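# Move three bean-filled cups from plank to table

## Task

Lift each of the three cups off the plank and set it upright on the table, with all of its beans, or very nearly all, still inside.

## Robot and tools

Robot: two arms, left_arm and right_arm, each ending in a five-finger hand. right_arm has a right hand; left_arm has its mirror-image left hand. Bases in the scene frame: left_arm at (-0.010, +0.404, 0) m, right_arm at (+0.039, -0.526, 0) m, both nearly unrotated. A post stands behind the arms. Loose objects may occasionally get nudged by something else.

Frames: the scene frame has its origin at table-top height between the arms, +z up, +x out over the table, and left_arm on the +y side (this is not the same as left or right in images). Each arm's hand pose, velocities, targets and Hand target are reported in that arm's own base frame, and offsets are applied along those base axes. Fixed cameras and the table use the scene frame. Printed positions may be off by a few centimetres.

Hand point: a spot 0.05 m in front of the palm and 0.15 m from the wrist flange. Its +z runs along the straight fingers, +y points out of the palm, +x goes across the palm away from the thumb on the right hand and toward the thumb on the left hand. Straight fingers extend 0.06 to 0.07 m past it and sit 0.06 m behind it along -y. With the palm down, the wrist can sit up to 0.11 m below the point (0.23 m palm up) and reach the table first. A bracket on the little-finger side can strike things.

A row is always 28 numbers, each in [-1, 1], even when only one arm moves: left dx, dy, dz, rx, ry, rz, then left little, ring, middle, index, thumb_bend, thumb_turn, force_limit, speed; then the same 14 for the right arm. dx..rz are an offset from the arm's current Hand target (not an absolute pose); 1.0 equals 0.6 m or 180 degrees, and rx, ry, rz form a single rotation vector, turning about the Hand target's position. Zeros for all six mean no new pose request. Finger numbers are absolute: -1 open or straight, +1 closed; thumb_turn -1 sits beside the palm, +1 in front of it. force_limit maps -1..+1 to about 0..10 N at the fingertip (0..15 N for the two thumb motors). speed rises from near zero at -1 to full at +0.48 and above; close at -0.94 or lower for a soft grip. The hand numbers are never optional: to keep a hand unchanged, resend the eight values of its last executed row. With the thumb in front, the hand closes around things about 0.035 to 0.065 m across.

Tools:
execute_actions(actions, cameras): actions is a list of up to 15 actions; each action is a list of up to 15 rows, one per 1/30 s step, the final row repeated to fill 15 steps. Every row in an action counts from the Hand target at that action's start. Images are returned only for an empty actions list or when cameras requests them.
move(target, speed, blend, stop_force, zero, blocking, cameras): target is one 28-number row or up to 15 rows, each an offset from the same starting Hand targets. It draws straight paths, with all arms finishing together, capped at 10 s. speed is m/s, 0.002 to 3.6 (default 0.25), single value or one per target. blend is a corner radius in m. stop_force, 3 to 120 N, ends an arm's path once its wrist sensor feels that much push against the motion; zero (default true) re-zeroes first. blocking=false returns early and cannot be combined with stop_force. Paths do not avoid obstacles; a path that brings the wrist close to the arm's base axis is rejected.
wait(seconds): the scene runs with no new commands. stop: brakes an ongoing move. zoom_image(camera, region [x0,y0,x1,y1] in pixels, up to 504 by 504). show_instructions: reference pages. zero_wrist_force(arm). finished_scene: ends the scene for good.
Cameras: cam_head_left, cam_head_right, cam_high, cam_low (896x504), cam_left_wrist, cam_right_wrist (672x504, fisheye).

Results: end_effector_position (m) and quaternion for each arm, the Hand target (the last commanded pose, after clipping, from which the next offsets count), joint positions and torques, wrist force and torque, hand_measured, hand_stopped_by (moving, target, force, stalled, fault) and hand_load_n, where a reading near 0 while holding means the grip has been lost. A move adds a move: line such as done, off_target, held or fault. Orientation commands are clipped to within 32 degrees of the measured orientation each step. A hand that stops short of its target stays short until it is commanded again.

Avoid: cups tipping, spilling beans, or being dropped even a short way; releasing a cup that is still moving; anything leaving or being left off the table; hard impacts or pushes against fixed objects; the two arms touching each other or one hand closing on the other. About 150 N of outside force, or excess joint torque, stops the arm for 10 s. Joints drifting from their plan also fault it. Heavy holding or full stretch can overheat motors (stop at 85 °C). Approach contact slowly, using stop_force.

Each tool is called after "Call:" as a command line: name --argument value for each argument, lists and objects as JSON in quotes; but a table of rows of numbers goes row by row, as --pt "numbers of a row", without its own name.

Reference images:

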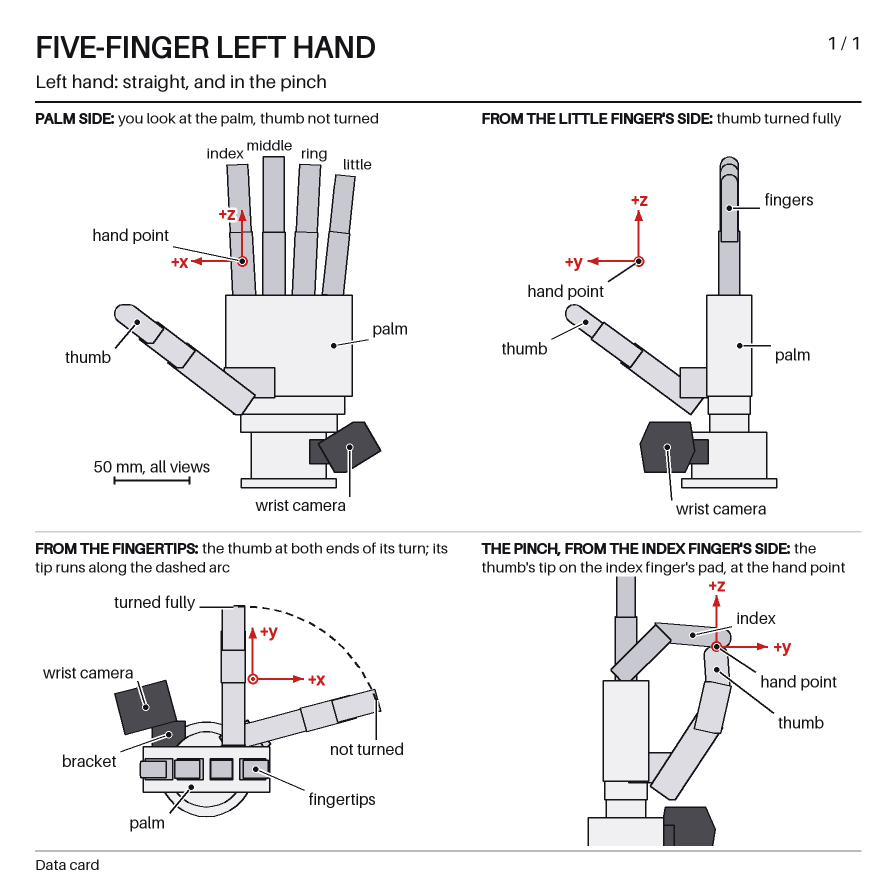

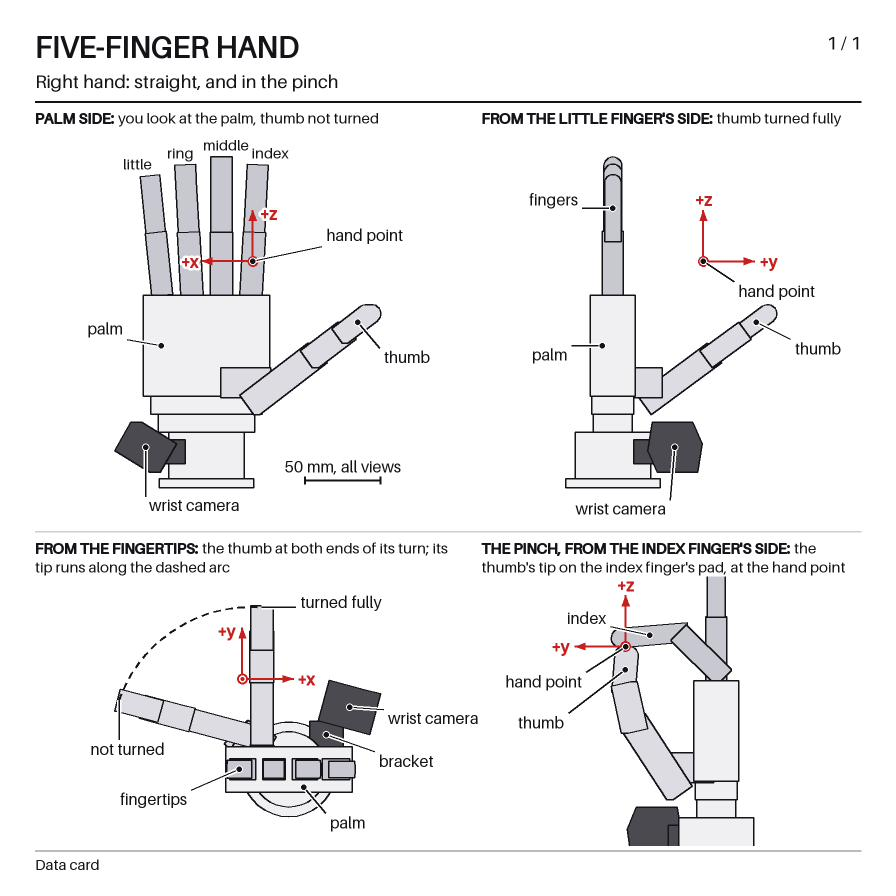

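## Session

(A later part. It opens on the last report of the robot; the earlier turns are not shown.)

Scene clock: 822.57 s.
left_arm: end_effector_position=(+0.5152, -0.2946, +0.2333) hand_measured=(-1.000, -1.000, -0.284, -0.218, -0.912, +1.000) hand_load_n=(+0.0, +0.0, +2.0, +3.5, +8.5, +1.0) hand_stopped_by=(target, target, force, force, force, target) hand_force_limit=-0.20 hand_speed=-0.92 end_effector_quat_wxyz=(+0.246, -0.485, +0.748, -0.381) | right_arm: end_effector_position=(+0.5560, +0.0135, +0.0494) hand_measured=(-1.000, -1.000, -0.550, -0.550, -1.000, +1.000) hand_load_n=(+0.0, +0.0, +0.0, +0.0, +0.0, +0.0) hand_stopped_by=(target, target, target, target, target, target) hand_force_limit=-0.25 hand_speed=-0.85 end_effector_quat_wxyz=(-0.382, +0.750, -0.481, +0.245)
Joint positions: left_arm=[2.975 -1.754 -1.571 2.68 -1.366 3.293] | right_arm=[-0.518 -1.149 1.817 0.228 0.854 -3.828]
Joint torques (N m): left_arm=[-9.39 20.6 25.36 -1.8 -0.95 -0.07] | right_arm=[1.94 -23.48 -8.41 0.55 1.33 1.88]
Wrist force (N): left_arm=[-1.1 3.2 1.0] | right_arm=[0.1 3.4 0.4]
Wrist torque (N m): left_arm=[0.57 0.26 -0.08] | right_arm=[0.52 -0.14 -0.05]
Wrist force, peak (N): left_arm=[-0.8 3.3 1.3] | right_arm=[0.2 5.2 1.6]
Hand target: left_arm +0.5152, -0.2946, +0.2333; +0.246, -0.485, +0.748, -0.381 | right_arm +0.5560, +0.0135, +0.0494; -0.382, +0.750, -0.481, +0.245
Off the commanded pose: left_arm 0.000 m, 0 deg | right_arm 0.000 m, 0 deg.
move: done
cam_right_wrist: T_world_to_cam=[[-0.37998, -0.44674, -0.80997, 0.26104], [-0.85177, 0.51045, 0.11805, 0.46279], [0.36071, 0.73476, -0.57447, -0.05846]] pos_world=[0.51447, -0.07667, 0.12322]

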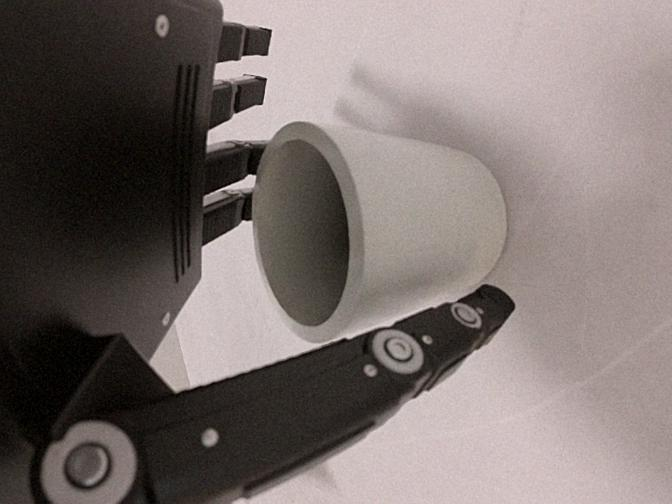

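Call:
move --pt "0 0 0 0 0 0 -1 -1 -0.2 -0.2 -0.6 1 -0.2 -0.92 0 0 0.4177 0 0 0 -1 -1 -0.55 -0.55 -1 1 -0.25 -0.85" --pt "0 0 0 0 0 0 -1 -1 -0.2 -0.2 -0.6 1 -0.2 -0.92 -0.1828 0.6403 0.4177 0 0 0 -1 -1 -0.55 -0.55 -1 1 -0.25 -0.85" --pt "0 0 0 0 0 0 -1 -1 -0.2 -0.2 -0.6 1 -0.2 -0.92 -0.1828 0.6403 0.3760 0 0 0 -1 -1 -0.55 -0.55 -1 1 -0.25 -0.85" --speed '[0.12, 0.2, 0.1]' --blend '[0.03, 0.02, 0]' --cameras '["all"]'

Call:
zoom_image --camera "cam_high" --region '[400, 60, 560, 240]'

Call:
zoom_image --camera "cam_head_left" --region '[430, 330, 590, 450]'

Call:
zoom_image --camera "cam_head_right" --region '[430, 330, 590, 450]'

Call:
zoom_image --camera "cam_right_wrist" --region '[330, 90, 630, 340]'

Scene clock: 846.97 s.
left_arm: end_effector_position=(+0.5152, -0.2946, +0.2333) hand_measured=(-1.000, -1.000, -0.284, -0.218, -0.912, +1.000) hand_load_n=(+0.0, +0.0, +2.0, +4.0, +8.5, +1.0) hand_stopped_by=(target, target, force, force, force, target) hand_force_limit=-0.20 hand_speed=-0.92 end_effector_quat_wxyz=(+0.246, -0.485, +0.748, -0.381) | right_arm: end_effector_position=(+0.4463, +0.3976, +0.2750) hand_measured=(-1.000, -1.000, -0.550, -0.550, -1.000, +1.000) hand_load_n=(+0.0, +0.0, +0.0, +0.0, +0.0, +0.0) hand_stopped_by=(target, target, target, target, target, target) hand_force_limit=-0.25 hand_speed=-0.85 end_effector_quat_wxyz=(-0.382, +0.750, -0.481, +0.245)
Joint positions: left_arm=[2.975 -1.754 -1.571 2.68 -1.366 3.293] | right_arm=[0.457 -1.391 1.466 0.555 1.592 -3.126]
Joint torques (N m): left_arm=[-10.58 21.31 24 -1.82 -0.79 0.29] | right_arm=[6.58 -27.47 -19.36 0.07 -1.02 0.12]
Wrist force (N): left_arm=[-0.7 2.8 0.9] | right_arm=[0.4 3.3 0.9]
Wrist torque (N m): left_arm=[0.53 0.19 -0.05] | right_arm=[0.50 -0.20 0.01]
Wrist force, peak (N): left_arm=[-0.7 3.4 1.4] | right_arm=[0.5 4.5 1.2]
Hand target: left_arm +0.5152, -0.2946, +0.2333; +0.246, -0.485, +0.748, -0.381 | right_arm +0.4463, +0.3977, +0.2750; -0.382, +0.750, -0.481, +0.245
Off the commanded pose: left_arm 0.000 m, 0 deg | right_arm 0.000 m, 0 deg.
move: done; blend cut to 0.0125 m at target 2
cam_left_wrist: T_world_to_cam=[[0.419, -0.4855, 0.76729, -0.53343], [-0.8479, -0.51152, 0.13935, 0.24465], [0.32483, -0.70897, -0.62598, -0.11786]] pos_world=[0.46923, -0.21739, 0.30143]
cam_right_wrist: T_world_to_cam=[[-0.38009, -0.44679, -0.80988, 0.57383], [-0.85171, 0.51053, 0.11808, 0.14654], [0.36072, 0.73467, -0.57459, -0.17146]] pos_world=[0.40477, 0.30753, 0.34892]

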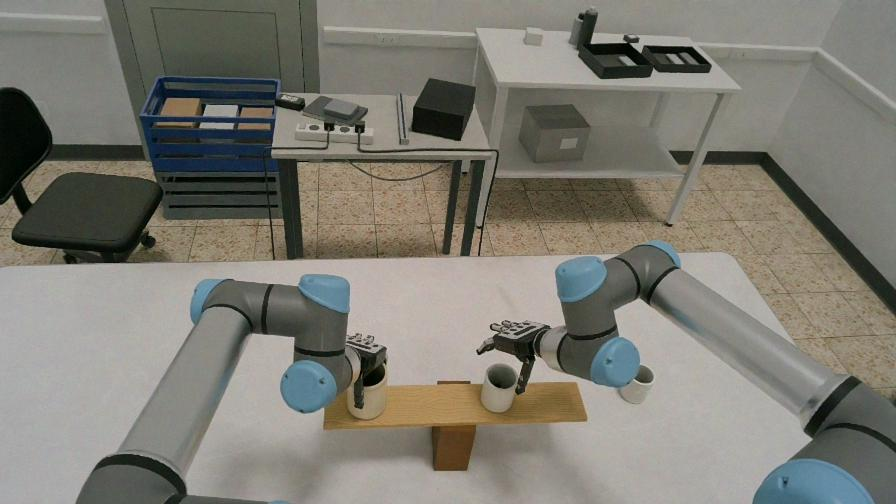

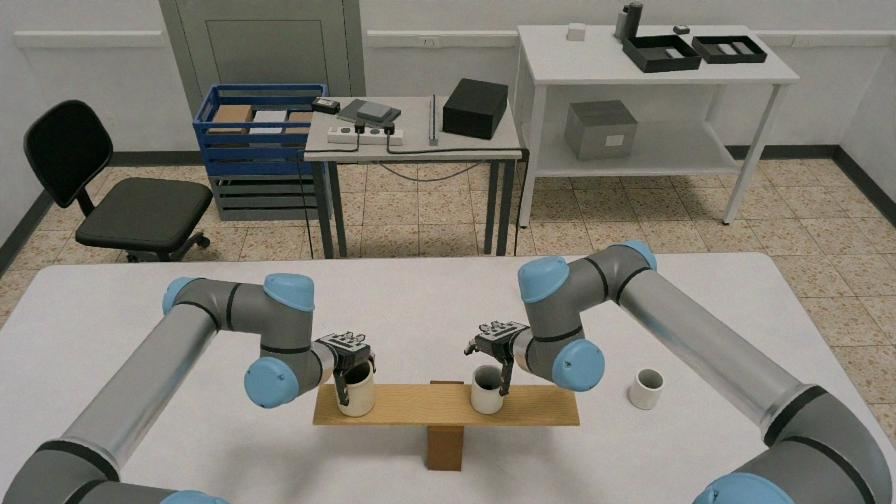

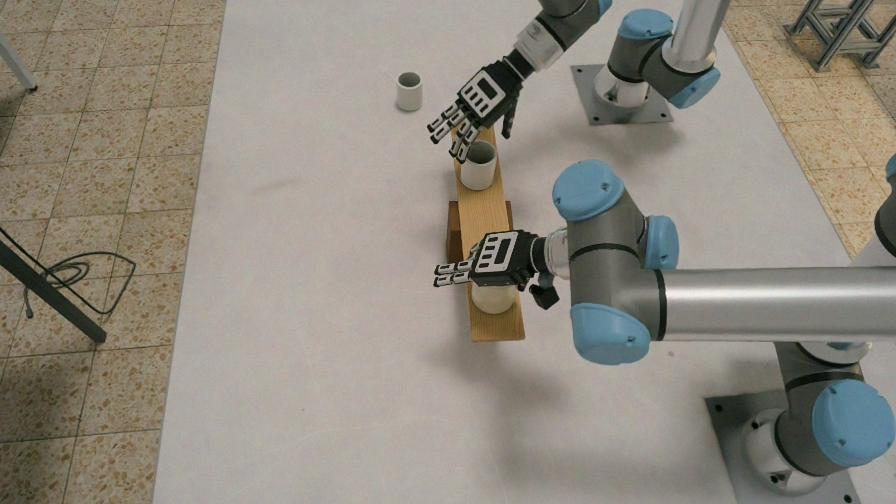

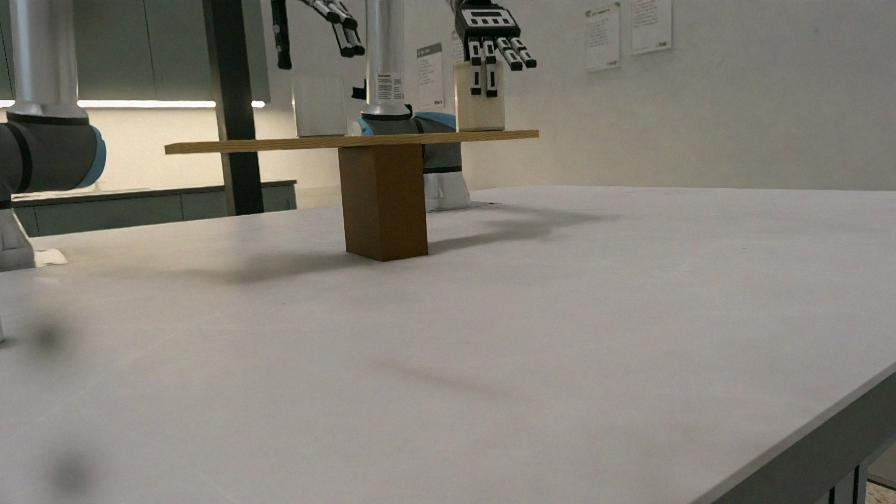

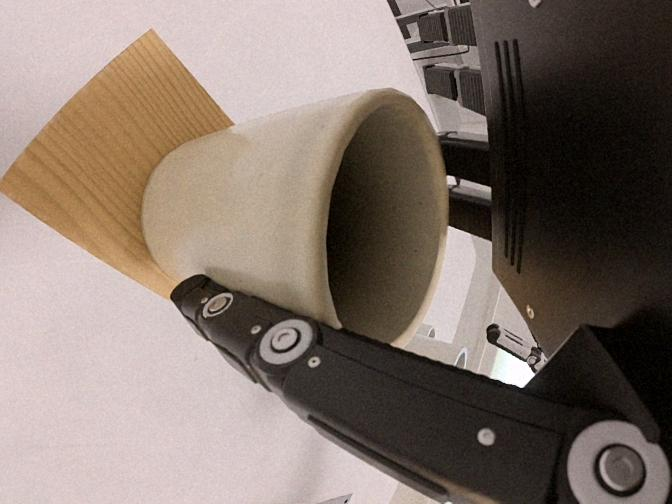

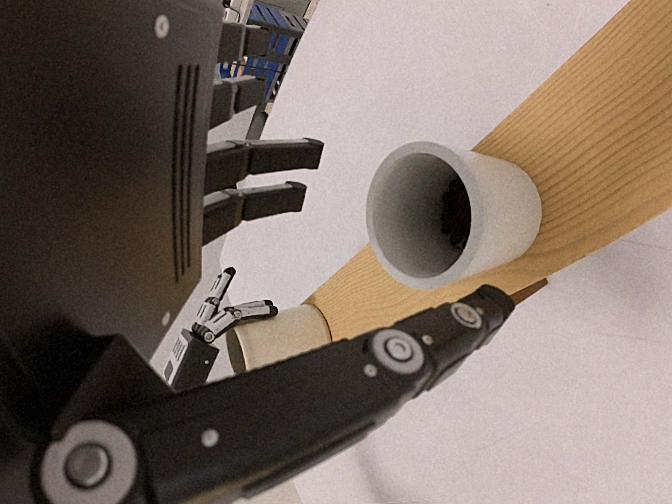

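Scaled by 2.800 from the camera's image (finer frame: 1280x720).

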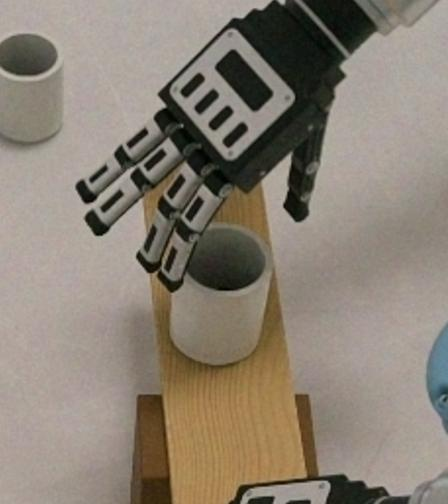

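Scaled by 3.150 from the camera's image (finer frame: 1280x720).

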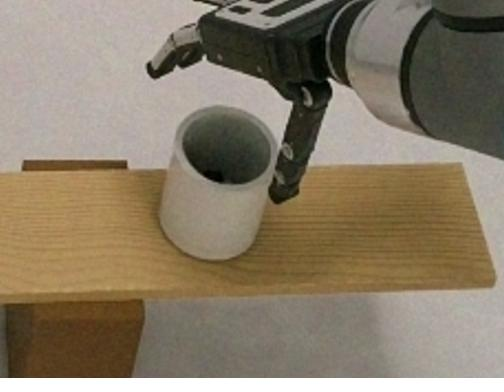

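Scaled by 3.150 from the camera's image (finer frame: 1280x720).

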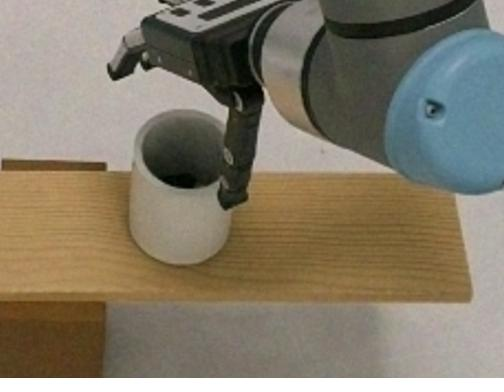

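Scaled by 1.680 from the camera's image (finer frame: 960x720).

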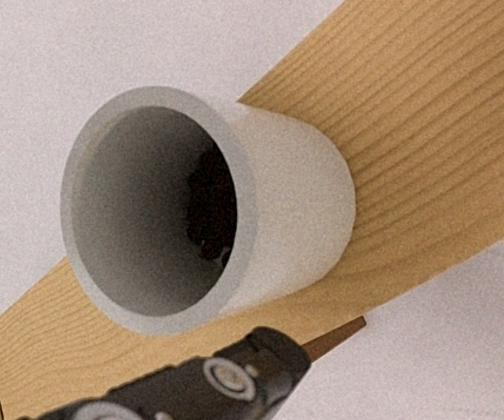

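Call:
move --target '[0,0,0,0,0,0,-1,-1,-0.2,-0.2,-0.6,1,-0.2,-0.92,0.002,0.0005,-0.1058,0,0,0,-1,-1,-0.55,-0.55,-1,1,-0.25,-0.85]' --speed 0.06

Call:
move --target '[0,0,0,0,0,0,-1,-1,-0.2,-0.2,-0.6,1,-0.2,-0.92,0,0,0,0,0,0,-1,-1,-0.1,-0.1,-0.5,1,-0.25,-0.95]' --cameras '["cam_right_wrist","cam_high","cam_low","cam_head_left"]'

Scene clock: 860.00 s.
left_arm: end_effector_position=(+0.5152, -0.2946, +0.2333) hand_measured=(-1.000, -1.000, -0.284, -0.218, -0.912, +1.000) hand_load_n=(+0.0, +0.0, +2.0, +3.5, +8.5, +1.0) hand_stopped_by=(target, target, force, force, force, target) hand_force_limit=-0.20 hand_speed=-0.92 end_effector_quat_wxyz=(+0.246, -0.485, +0.748, -0.381) | right_arm: end_effector_position=(+0.4475, +0.3979, +0.2114) hand_measured=(-1.000, -1.000, -0.550, -0.550, -1.000, +1.000) hand_load_n=(+0.0, +0.0, -0.5, +0.0, +0.5, +0.0) hand_stopped_by=(target, target, target, target, target, target) hand_force_limit=-0.25 hand_speed=-0.85 end_effector_quat_wxyz=(-0.382, +0.750, -0.481, +0.245)
Joint positions: left_arm=[2.975 -1.754 -1.571 2.68 -1.366 3.293] | right_arm=[0.457 -1.366 1.599 0.396 1.592 -3.126]
Joint torques (N m): left_arm=[-9.49 20.84 23.24 -1.7 -0.62 0.58] | right_arm=[-6.98 -36.11 -25.77 1.39 -2.54 -2.22]
Wrist force (N): left_arm=[-0.8 2.9 1.0] | right_arm=[0.3 3.2 0.6]
Wrist torque (N m): left_arm=[0.53 0.21 -0.05] | right_arm=[0.52 -0.18 0.02]
Wrist force, peak (N): left_arm=[-1.2 3.4 1.0] | right_arm=[0.2 4.0 1.1]
Hand target: left_arm +0.5152, -0.2946, +0.2333; +0.246, -0.485, +0.748, -0.381 | right_arm +0.4475, +0.3980, +0.2115; -0.382, +0.750, -0.481, +0.245
Off the commanded pose: left_arm 0.000 m, 0 deg | right_arm 0.000 m, 0 deg.
move: done

Scene clock: 863.10 s.
left_arm: end_effector_position=(+0.5152, -0.2946, +0.2333) hand_measured=(-1.000, -1.000, -0.284, -0.218, -0.912, +1.000) hand_load_n=(+0.0, +0.0, +2.0, +3.5, +8.5, +1.0) hand_stopped_by=(target, target, force, force, force, target) hand_force_limit=-0.20 hand_speed=-0.92 end_effector_quat_wxyz=(+0.246, -0.485, +0.748, -0.381) | right_arm: end_effector_position=(+0.4475, +0.3980, +0.2116) hand_measured=(-1.000, -1.000, -0.206, -0.154, -0.792, +1.000) hand_load_n=(+0.0, +0.0, +2.5, +4.0, +5.5, +0.0) hand_stopped_by=(target, target, force, force, force, target) hand_force_limit=-0.25 hand_speed=-0.95 end_effector_quat_wxyz=(-0.382, +0.750, -0.481, +0.245)
Joint positions: left_arm=[2.975 -1.754 -1.571 2.68 -1.366 3.293] | right_arm=[0.457 -1.366 1.599 0.396 1.592 -3.126]
Joint torques (N m): left_arm=[-8.14 19.79 22.6 -1.79 -0.25 0.54] | right_arm=[-3.06 -33.73 -19.81 0.41 -1.68 -0.67]
Wrist force (N): left_arm=[-0.9 3.2 0.8] | right_arm=[-0.6 1.9 0.9]
Wrist torque (N m): left_arm=[0.59 0.23 -0.07] | right_arm=[0.43 -0.09 -0.02]
Wrist force, peak (N): left_arm=[-0.6 3.4 1.0] | right_arm=[0.4 3.6 1.5]
Hand target: left_arm +0.5152, -0.2946, +0.2333; +0.246, -0.485, +0.748, -0.381 | right_arm +0.4475, +0.3980, +0.2115; -0.382, +0.750, -0.481, +0.245
Off the commanded pose: left_arm 0.000 m, 0 deg | right_arm 0.000 m, 0 deg.
move: done
cam_right_wrist: T_world_to_cam=[[-0.37998, -0.44674, -0.80997, 0.52296], [-0.85177, 0.51045, 0.11805, 0.15496], [0.36071, 0.73476, -0.57447, -0.20865]] pos_world=[0.40597, 0.30783, 0.28542]
Images, in order (width x height): cam_head_left 896x504, cam_high 896x504, cam_low 896x504, cam_right_wrist 672x504.

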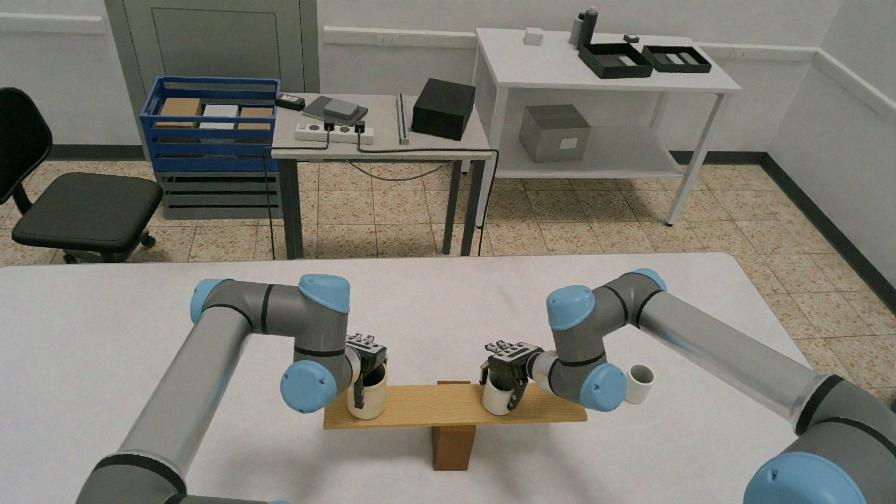

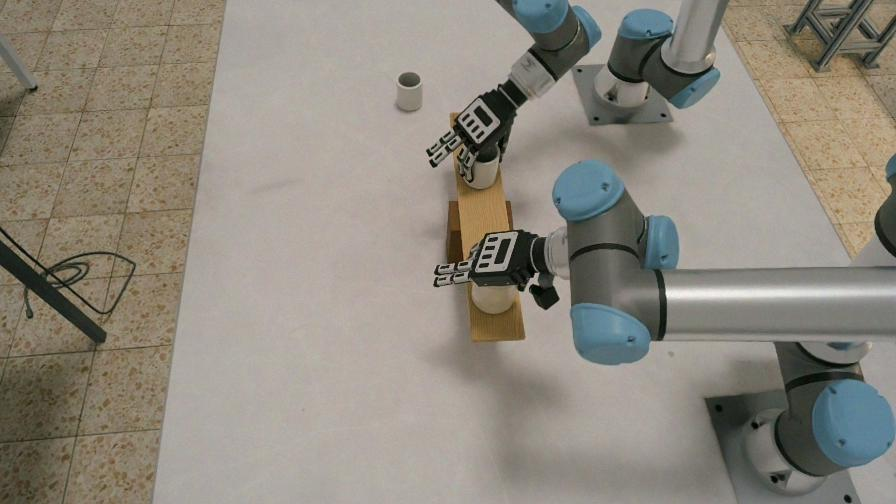

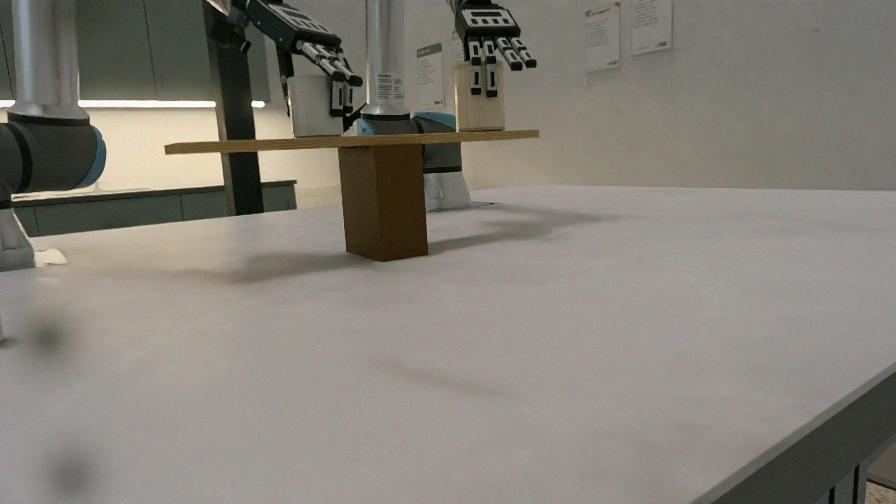

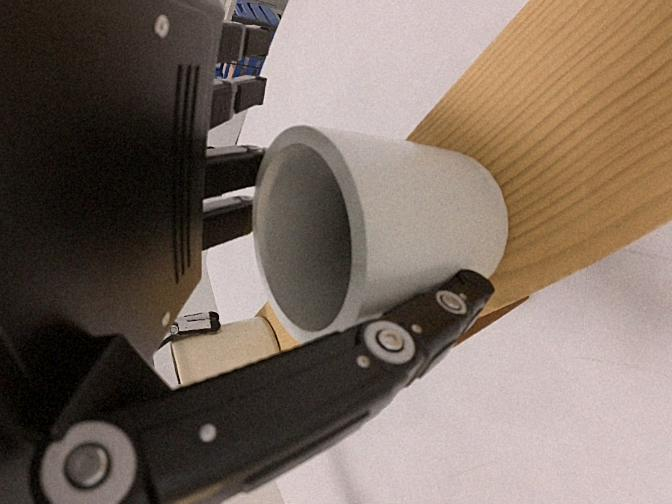

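Call:
move --target '[0,0,0,0,0,0,-1,-1,-0.2,-0.2,-0.6,1,-0.2,-0.92,0,0,0.015,0,0,0,-1,-1,-0.1,-0.1,-0.5,1,-0.25,-0.95]' --speed 0.01 --cameras '["cam_right_wrist","cam_low","cam_left_wrist"]'

Call:
zoom_image --camera "cam_low" --region '[140, 20, 560, 180]'

Scene clock: 876.40 s.
left_arm: end_effector_position=(+0.5152, -0.2946, +0.2333) hand_measured=(-1.000, -1.000, -0.284, -0.218, -0.912, +1.000) hand_load_n=(+0.0, +0.0, +1.5, +3.5, +8.5, +1.0) hand_stopped_by=(target, target, force, force, force, target) hand_force_limit=-0.20 hand_speed=-0.92 end_effector_quat_wxyz=(+0.246, -0.485, +0.748, -0.381) | right_arm: end_effector_position=(+0.4475, +0.3980, +0.2206) hand_measured=(-1.000, -1.000, -0.206, -0.154, -0.792, +1.000) hand_load_n=(+0.0, +0.0, +2.0, +3.5, +6.0, +0.0) hand_stopped_by=(target, target, force, force, force, target) hand_force_limit=-0.25 hand_speed=-0.95 end_effector_quat_wxyz=(-0.382, +0.750, -0.481, +0.245)
Joint positions: left_arm=[2.975 -1.754 -1.571 2.68 -1.366 3.293] | right_arm=[0.457 -1.371 1.581 0.419 1.592 -3.126]
Joint torques (N m): left_arm=[-9.45 20.01 21.83 -1.6 -0.2 1.11] | right_arm=[2.3 -34.42 -19.37 -0.6 -0.62 1.39]
Wrist force (N): left_arm=[-1.4 4.2 1.0] | right_arm=[0.2 5.7 1.7]
Wrist torque (N m): left_arm=[0.56 0.30 -0.12] | right_arm=[0.68 -0.18 0.06]
Wrist force, peak (N): left_arm=[-1.0 4.5 1.5] | right_arm=[0.3 5.8 1.8]
Hand target: left_arm +0.5152, -0.2946, +0.2333; +0.246, -0.485, +0.748, -0.381 | right_arm +0.4475, +0.3980, +0.2205; -0.382, +0.750, -0.481, +0.245
Off the commanded pose: left_arm 0.000 m, 0 deg | right_arm 0.000 m, 0 deg.
move: done
cam_left_wrist: T_world_to_cam=[[0.419, -0.4855, 0.76729, -0.53343], [-0.8479, -0.51152, 0.13935, 0.24465], [0.32483, -0.70897, -0.62598, -0.11786]] pos_world=[0.46923, -0.21739, 0.30143]
cam_right_wrist: T_world_to_cam=[[-0.37998, -0.44674, -0.80997, 0.53033], [-0.85177, 0.51045, 0.11805, 0.15389], [0.36071, 0.73476, -0.57447, -0.20343]] pos_world=[0.40597, 0.30783, 0.29452]
Images, in order (width x height): cam_low 896x504, cam_left_wrist 672x504, cam_right_wrist 672x504.

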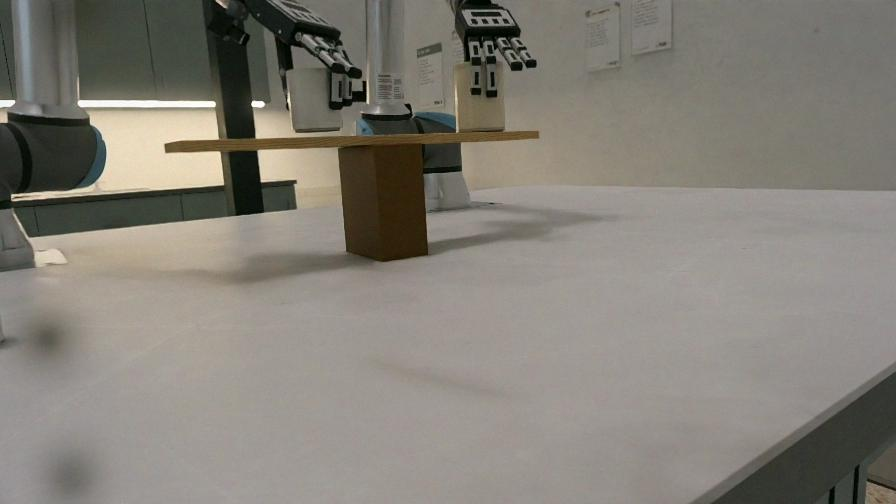

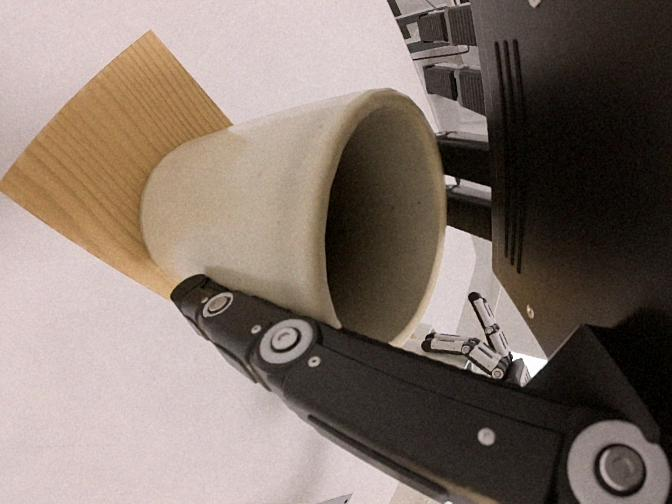

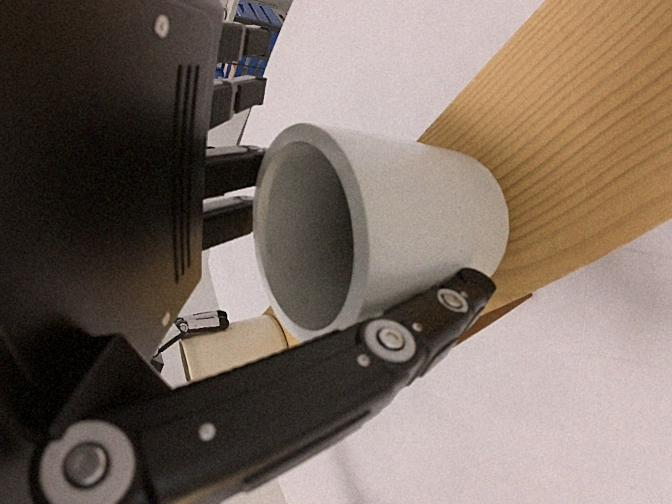

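Scaled by 1.200 from the camera's image (finer frame: 1280x720).

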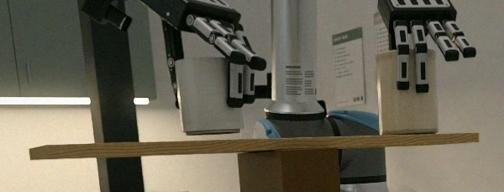

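Call:
move --pt "0 0 0 0 0 0 -1 -1 -0.2 -0.2 -0.6 1 -0.2 -0.92 0 0 0.09 0 0 0 -1 -1 -0.1 -0.1 -0.5 1 -0.25 -0.95" --pt "0 0 0 0 0 0 -1 -1 -0.2 -0.2 -0.6 1 -0.2 -0.92 -0.0848 -0.4725 0.09 0 0 0 -1 -1 -0.1 -0.1 -0.5 1 -0.25 -0.95" --pt "0 0 0 0 0 0 -1 -1 -0.2 -0.2 -0.6 1 -0.2 -0.92 -0.0848 -0.4725 -0.255 0 0 0 -1 -1 -0.1 -0.1 -0.5 1 -0.25 -0.95" --speed '[0.06, 0.12, 0.08]' --blend '[0.02, 0.03, 0]' --cameras '["cam_head_right","cam_high","cam_right_wrist","cam_low"]'

Call:
move --target '[0,0,0,0,0,0,-1,-1,-0.2,-0.2,-0.6,1,-0.2,-0.92,0,0,-0.05,0,0,0,-1,-1,-0.1,-0.1,-0.5,1,-0.25,-0.95]' --speed 0.005 --stop_force 3 --cameras '["cam_right_wrist","cam_head_left","cam_head_right","cam_high"]'

Scene clock: 898.13 s.
left_arm: end_effector_position=(+0.5152, -0.2946, +0.2333) hand_measured=(-1.000, -1.000, -0.284, -0.218, -0.912, +1.000) hand_load_n=(-0.5, -0.5, +1.5, +3.5, +8.5, +1.0) hand_stopped_by=(target, target, force, force, force, target) hand_force_limit=-0.20 hand_speed=-0.92 end_effector_quat_wxyz=(+0.246, -0.485, +0.748, -0.381) | right_arm: end_effector_position=(+0.3966, +0.1145, +0.0675) hand_measured=(-1.000, -1.000, -0.206, -0.154, -0.792, +1.000) hand_load_n=(+0.0, +0.0, +2.5, +3.5, +6.5, +0.0) hand_stopped_by=(target, target, force, force, force, target) hand_force_limit=-0.25 hand_speed=-0.95 end_effector_quat_wxyz=(-0.382, +0.750, -0.481, +0.245)
Joint positions: left_arm=[2.975 -1.754 -1.571 2.68 -1.366 3.293] | right_arm=[-0.477 -1.563 2.286 0.145 0.879 -3.787]
Joint torques (N m): left_arm=[-8.43 20.55 18.98 -1.51 -0.01 1.37] | right_arm=[6.44 -19.98 -20.57 0.52 1.52 2.15]
Wrist force (N): left_arm=[-1.1 4.2 1.0] | right_arm=[0.4 5.1 1.7]
Wrist torque (N m): left_arm=[0.56 0.25 -0.10] | right_arm=[0.57 -0.21 -0.08]
Wrist force, peak (N): left_arm=[-1.2 4.6 1.3] | right_arm=[0.3 6.3 2.5]
Hand target: left_arm +0.5152, -0.2946, +0.2333; +0.246, -0.485, +0.748, -0.381 | right_arm +0.3966, +0.1145, +0.0675; -0.382, +0.750, -0.481, +0.245
Off the commanded pose: left_arm 0.000 m, 0 deg | right_arm 0.000 m, 0 deg.
move: done
cam_right_wrist: T_world_to_cam=[[-0.38013, -0.44668, -0.80992, 0.2603], [-0.85174, 0.51046, 0.11823, 0.2733], [0.36062, 0.73478, -0.5745, -0.06474]] pos_world=[0.35507, 0.02433, 0.14132]
Images, in order (width x height): cam_head_right 896x504, cam_high 896x504, cam_low 896x504, cam_right_wrist 672x504.

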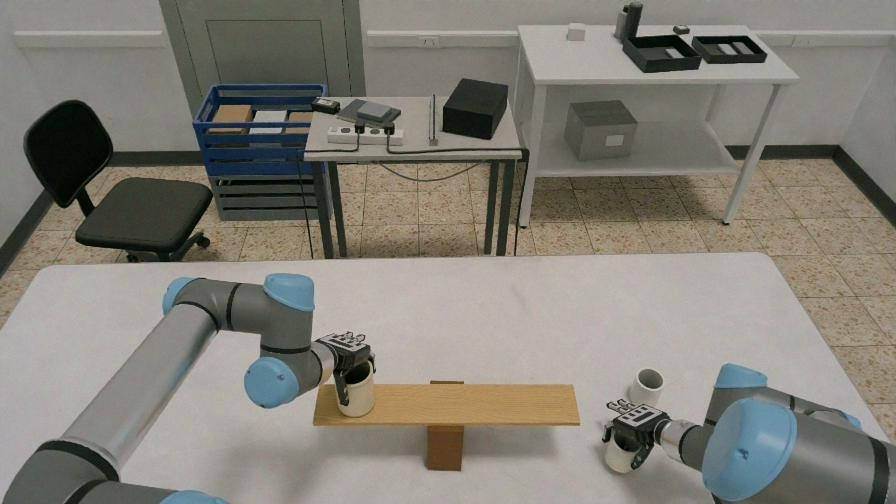

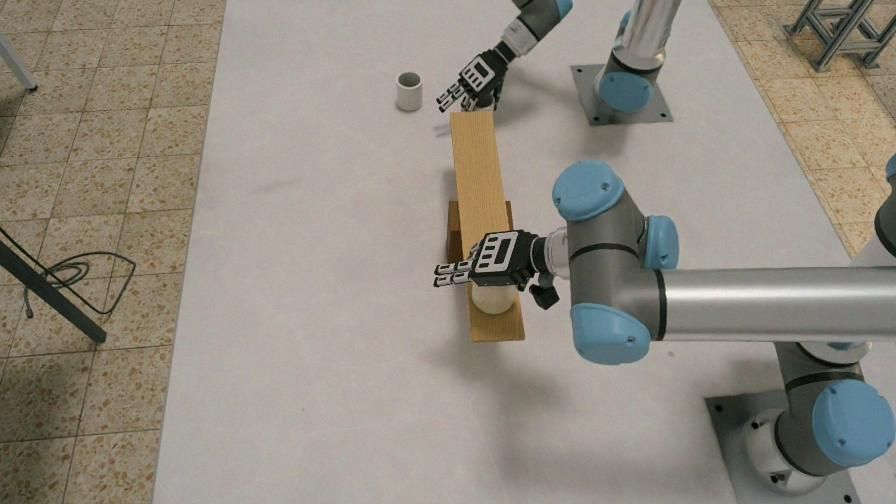

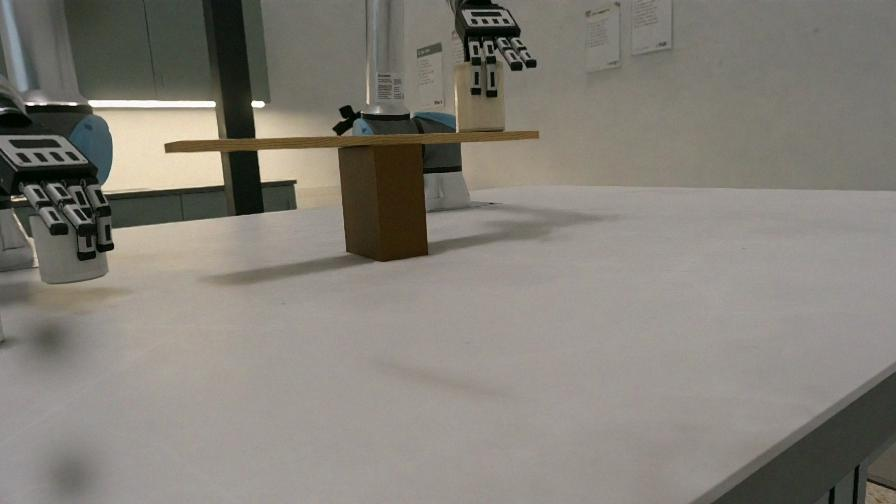

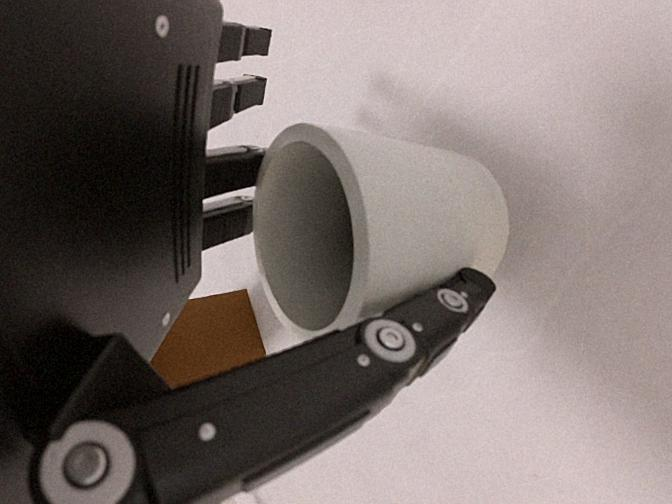

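Scene clock: 902.93 s.
left_arm: end_effector_position=(+0.5152, -0.2946, +0.2333) hand_measured=(-1.000, -1.000, -0.284, -0.218, -0.912, +1.000) hand_load_n=(+0.0, +0.0, +1.5, +3.5, +8.5, +0.5) hand_stopped_by=(target, target, force, force, force, target) hand_force_limit=-0.20 hand_speed=-0.92 end_effector_quat_wxyz=(+0.246, -0.485, +0.748, -0.381) | right_arm: end_effector_position=(+0.3966, +0.1145, +0.0487) hand_measured=(-1.000, -1.000, -0.206, -0.154, -0.792, +1.000) hand_load_n=(+0.0, +0.0, +2.5, +3.5, +6.0, +0.0) hand_stopped_by=(target, target, force, force, force, target) hand_force_limit=-0.25 hand_speed=-0.95 end_effector_quat_wxyz=(-0.382, +0.750, -0.481, +0.245)
Joint positions: left_arm=[2.975 -1.754 -1.571 2.68 -1.366 3.293] | right_arm=[-0.477 -1.522 2.31 0.081 0.879 -3.787]
Joint torques (N m): left_arm=[-9.5 20.45 17.46 -1.67 -0.11 1.9] | right_arm=[5.08 -23.91 -20.96 2.32 1.49 1.01]
Wrist force (N): left_arm=[-1.1 4.3 1.2] | right_arm=[0.2 4.6 1.1]
Wrist torque (N m): left_arm=[0.56 0.25 -0.09] | right_arm=[0.57 -0.17 -0.11]
Wrist force, peak (N): left_arm=[-1.2 4.5 1.2] | right_arm=[0.2 5.5 1.9]
Hand target: left_arm +0.5152, -0.2946, +0.2333; +0.246, -0.485, +0.748, -0.381 | right_arm +0.3966, +0.1145, +0.0487; -0.382, +0.750, -0.481, +0.245 (not the last commanded pose)
Off the commanded pose: left_arm 0.000 m, 0 deg | right_arm 0.011 m, 0 deg.
move: contact (right_arm)
cam_right_wrist: T_world_to_cam=[[-0.37998, -0.44674, -0.80997, 0.24502], [-0.85177, 0.51045, 0.11805, 0.27555], [0.36071, 0.73476, -0.57447, -0.07557]] pos_world=[0.35507, 0.02433, 0.12252]
Images, in order (width x height): cam_head_left 896x504, cam_head_right 896x504, cam_high 896x504, cam_right_wrist 672x504.

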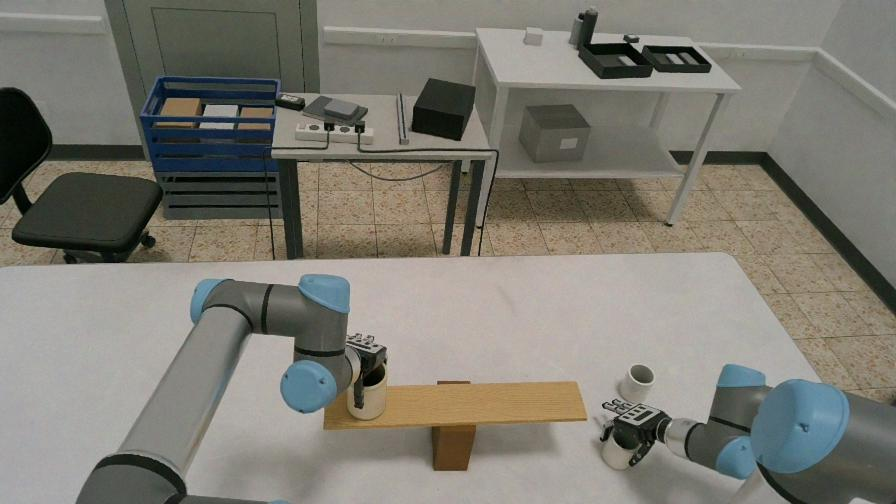

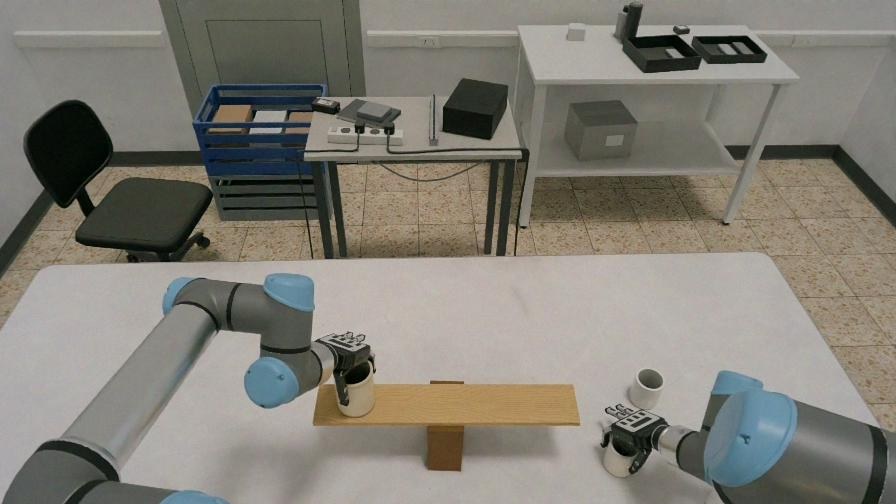

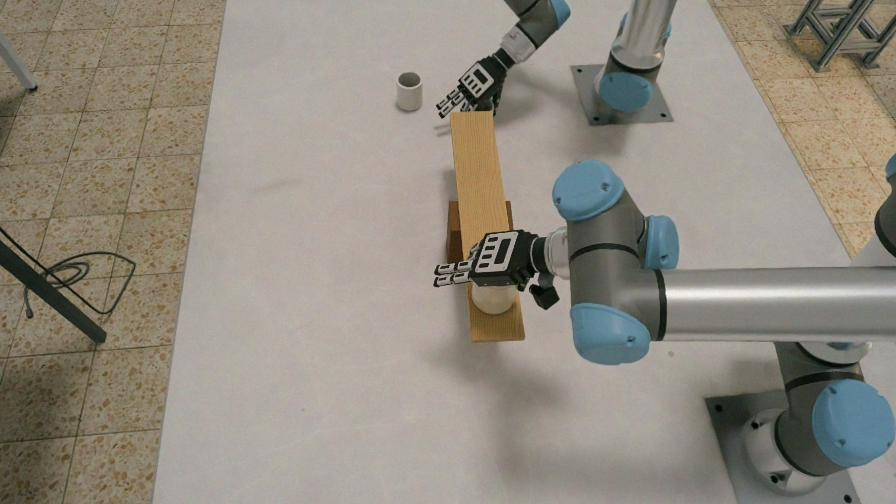

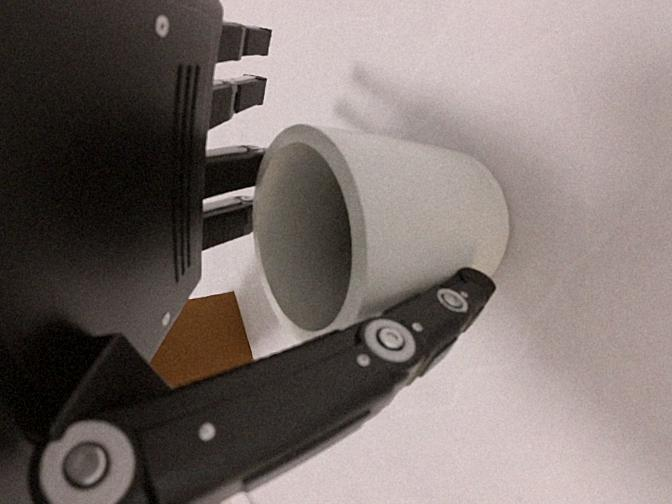

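Call:
move --target '[0,0,0,0,0,0,-1,-1,-0.2,-0.2,-0.6,1,-0.2,-0.92,0,0,-0.0012,0,0,0,-1,-1,-0.1,-0.1,-0.5,1,-0.25,-0.95]' --speed 0.005

Call:
move --target '[0,0,0,0,0,0,-1,-1,-0.2,-0.2,-0.6,1,-0.2,-0.92,0,0,0,0,0,0,-1,-1,-0.55,-0.55,-1,1,-0.25,-0.85]' --cameras '["cam_right_wrist"]'

Scene clock: 912.00 s.
left_arm: end_effector_position=(+0.5152, -0.2946, +0.2333) hand_measured=(-1.000, -1.000, -0.284, -0.218, -0.912, +1.000) hand_load_n=(+0.0, +0.0, +1.5, +3.5, +8.5, +0.5) hand_stopped_by=(target, target, force, force, force, target) hand_force_limit=-0.20 hand_speed=-0.92 end_effector_quat_wxyz=(+0.246, -0.485, +0.748, -0.381) | right_arm: end_effector_position=(+0.3966, +0.1144, +0.0480) hand_measured=(-1.000, -1.000, -0.206, -0.154, -0.792, +1.000) hand_load_n=(+0.0, +0.0, +2.5, +3.5, +6.0, +0.0) hand_stopped_by=(target, target, force, force, force, target) hand_force_limit=-0.25 hand_speed=-0.95 end_effector_quat_wxyz=(-0.382, +0.750, -0.481, +0.245)
Joint positions: left_arm=[2.975 -1.754 -1.571 2.68 -1.366 3.293] | right_arm=[-0.477 -1.52 2.311 0.078 0.879 -3.787]
Joint torques (N m): left_arm=[-8.77 21.77 17.38 -1.61 -0.01 1.69] | right_arm=[0.69 -5.79 -5.4 1.7 1.56 1]
Wrist force (N): left_arm=[-1.0 4.2 1.0] | right_arm=[-0.1 -2.1 -3.0]
Wrist torque (N m): left_arm=[0.55 0.24 -0.09] | right_arm=[0.24 -0.12 -0.19]
Wrist force, peak (N): left_arm=[-1.2 4.6 1.1] | right_arm=[0.3 4.7 0.9]
Hand target: left_arm +0.5152, -0.2946, +0.2333; +0.246, -0.485, +0.748, -0.381 | right_arm +0.3966, +0.1145, +0.0480; -0.382, +0.750, -0.481, +0.245
Off the commanded pose: left_arm 0.000 m, 0 deg | right_arm 0.000 m, 0 deg.
move: done

Scene clock: 913.23 s.
left_arm: end_effector_position=(+0.5152, -0.2946, +0.2333) hand_measured=(-1.000, -1.000, -0.284, -0.218, -0.912, +1.000) hand_load_n=(+0.0, +0.0, +1.5, +3.5, +8.5, +0.5) hand_stopped_by=(target, target, force, force, force, target) hand_force_limit=-0.20 hand_speed=-0.92 end_effector_quat_wxyz=(+0.246, -0.485, +0.748, -0.381) | right_arm: end_effector_position=(+0.3966, +0.1145, +0.0480) hand_measured=(-1.000, -1.000, -0.550, -0.550, -1.000, +1.000) hand_load_n=(+0.0, +0.0, +0.0, +0.0, +0.0, +0.0) hand_stopped_by=(target, target, target, target, target, target) hand_force_limit=-0.25 hand_speed=-0.85 end_effector_quat_wxyz=(-0.382, +0.750, -0.481, +0.245)
Joint positions: left_arm=[2.975 -1.754 -1.571 2.68 -1.366 3.293] | right_arm=[-0.477 -1.52 2.311 0.078 0.879 -3.787]
Joint torques (N m): left_arm=[-9.59 20.02 16.65 -1.49 0.12 1.94] | right_arm=[-0.46 -9.02 -14.17 2.28 1.59 1.07]
Wrist force (N): left_arm=[-0.9 4.3 1.1] | right_arm=[0.8 3.1 0.5]
Wrist torque (N m): left_arm=[0.57 0.22 -0.09] | right_arm=[0.49 -0.26 -0.10]
Wrist force, peak (N): left_arm=[-1.2 4.4 1.3] | right_arm=[0.6 3.8 0.6]
Hand target: left_arm +0.5152, -0.2946, +0.2333; +0.246, -0.485, +0.748, -0.381 | right_arm +0.3966, +0.1145, +0.0480; -0.382, +0.750, -0.481, +0.245
Off the commanded pose: left_arm 0.000 m, 0 deg | right_arm 0.000 m, 0 deg.
move: done
cam_right_wrist: T_world_to_cam=[[-0.38005, -0.4467, -0.80995, 0.24448], [-0.85174, 0.51049, 0.11811, 0.27561], [0.36071, 0.73476, -0.57448, -0.07597]] pos_world=[0.35507, 0.02433, 0.12182]

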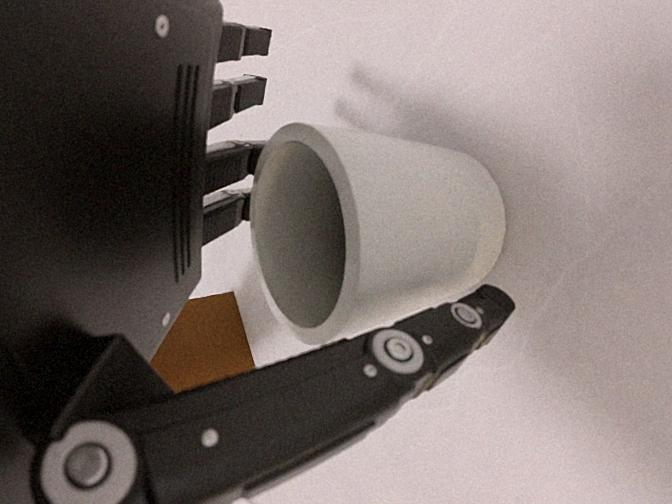

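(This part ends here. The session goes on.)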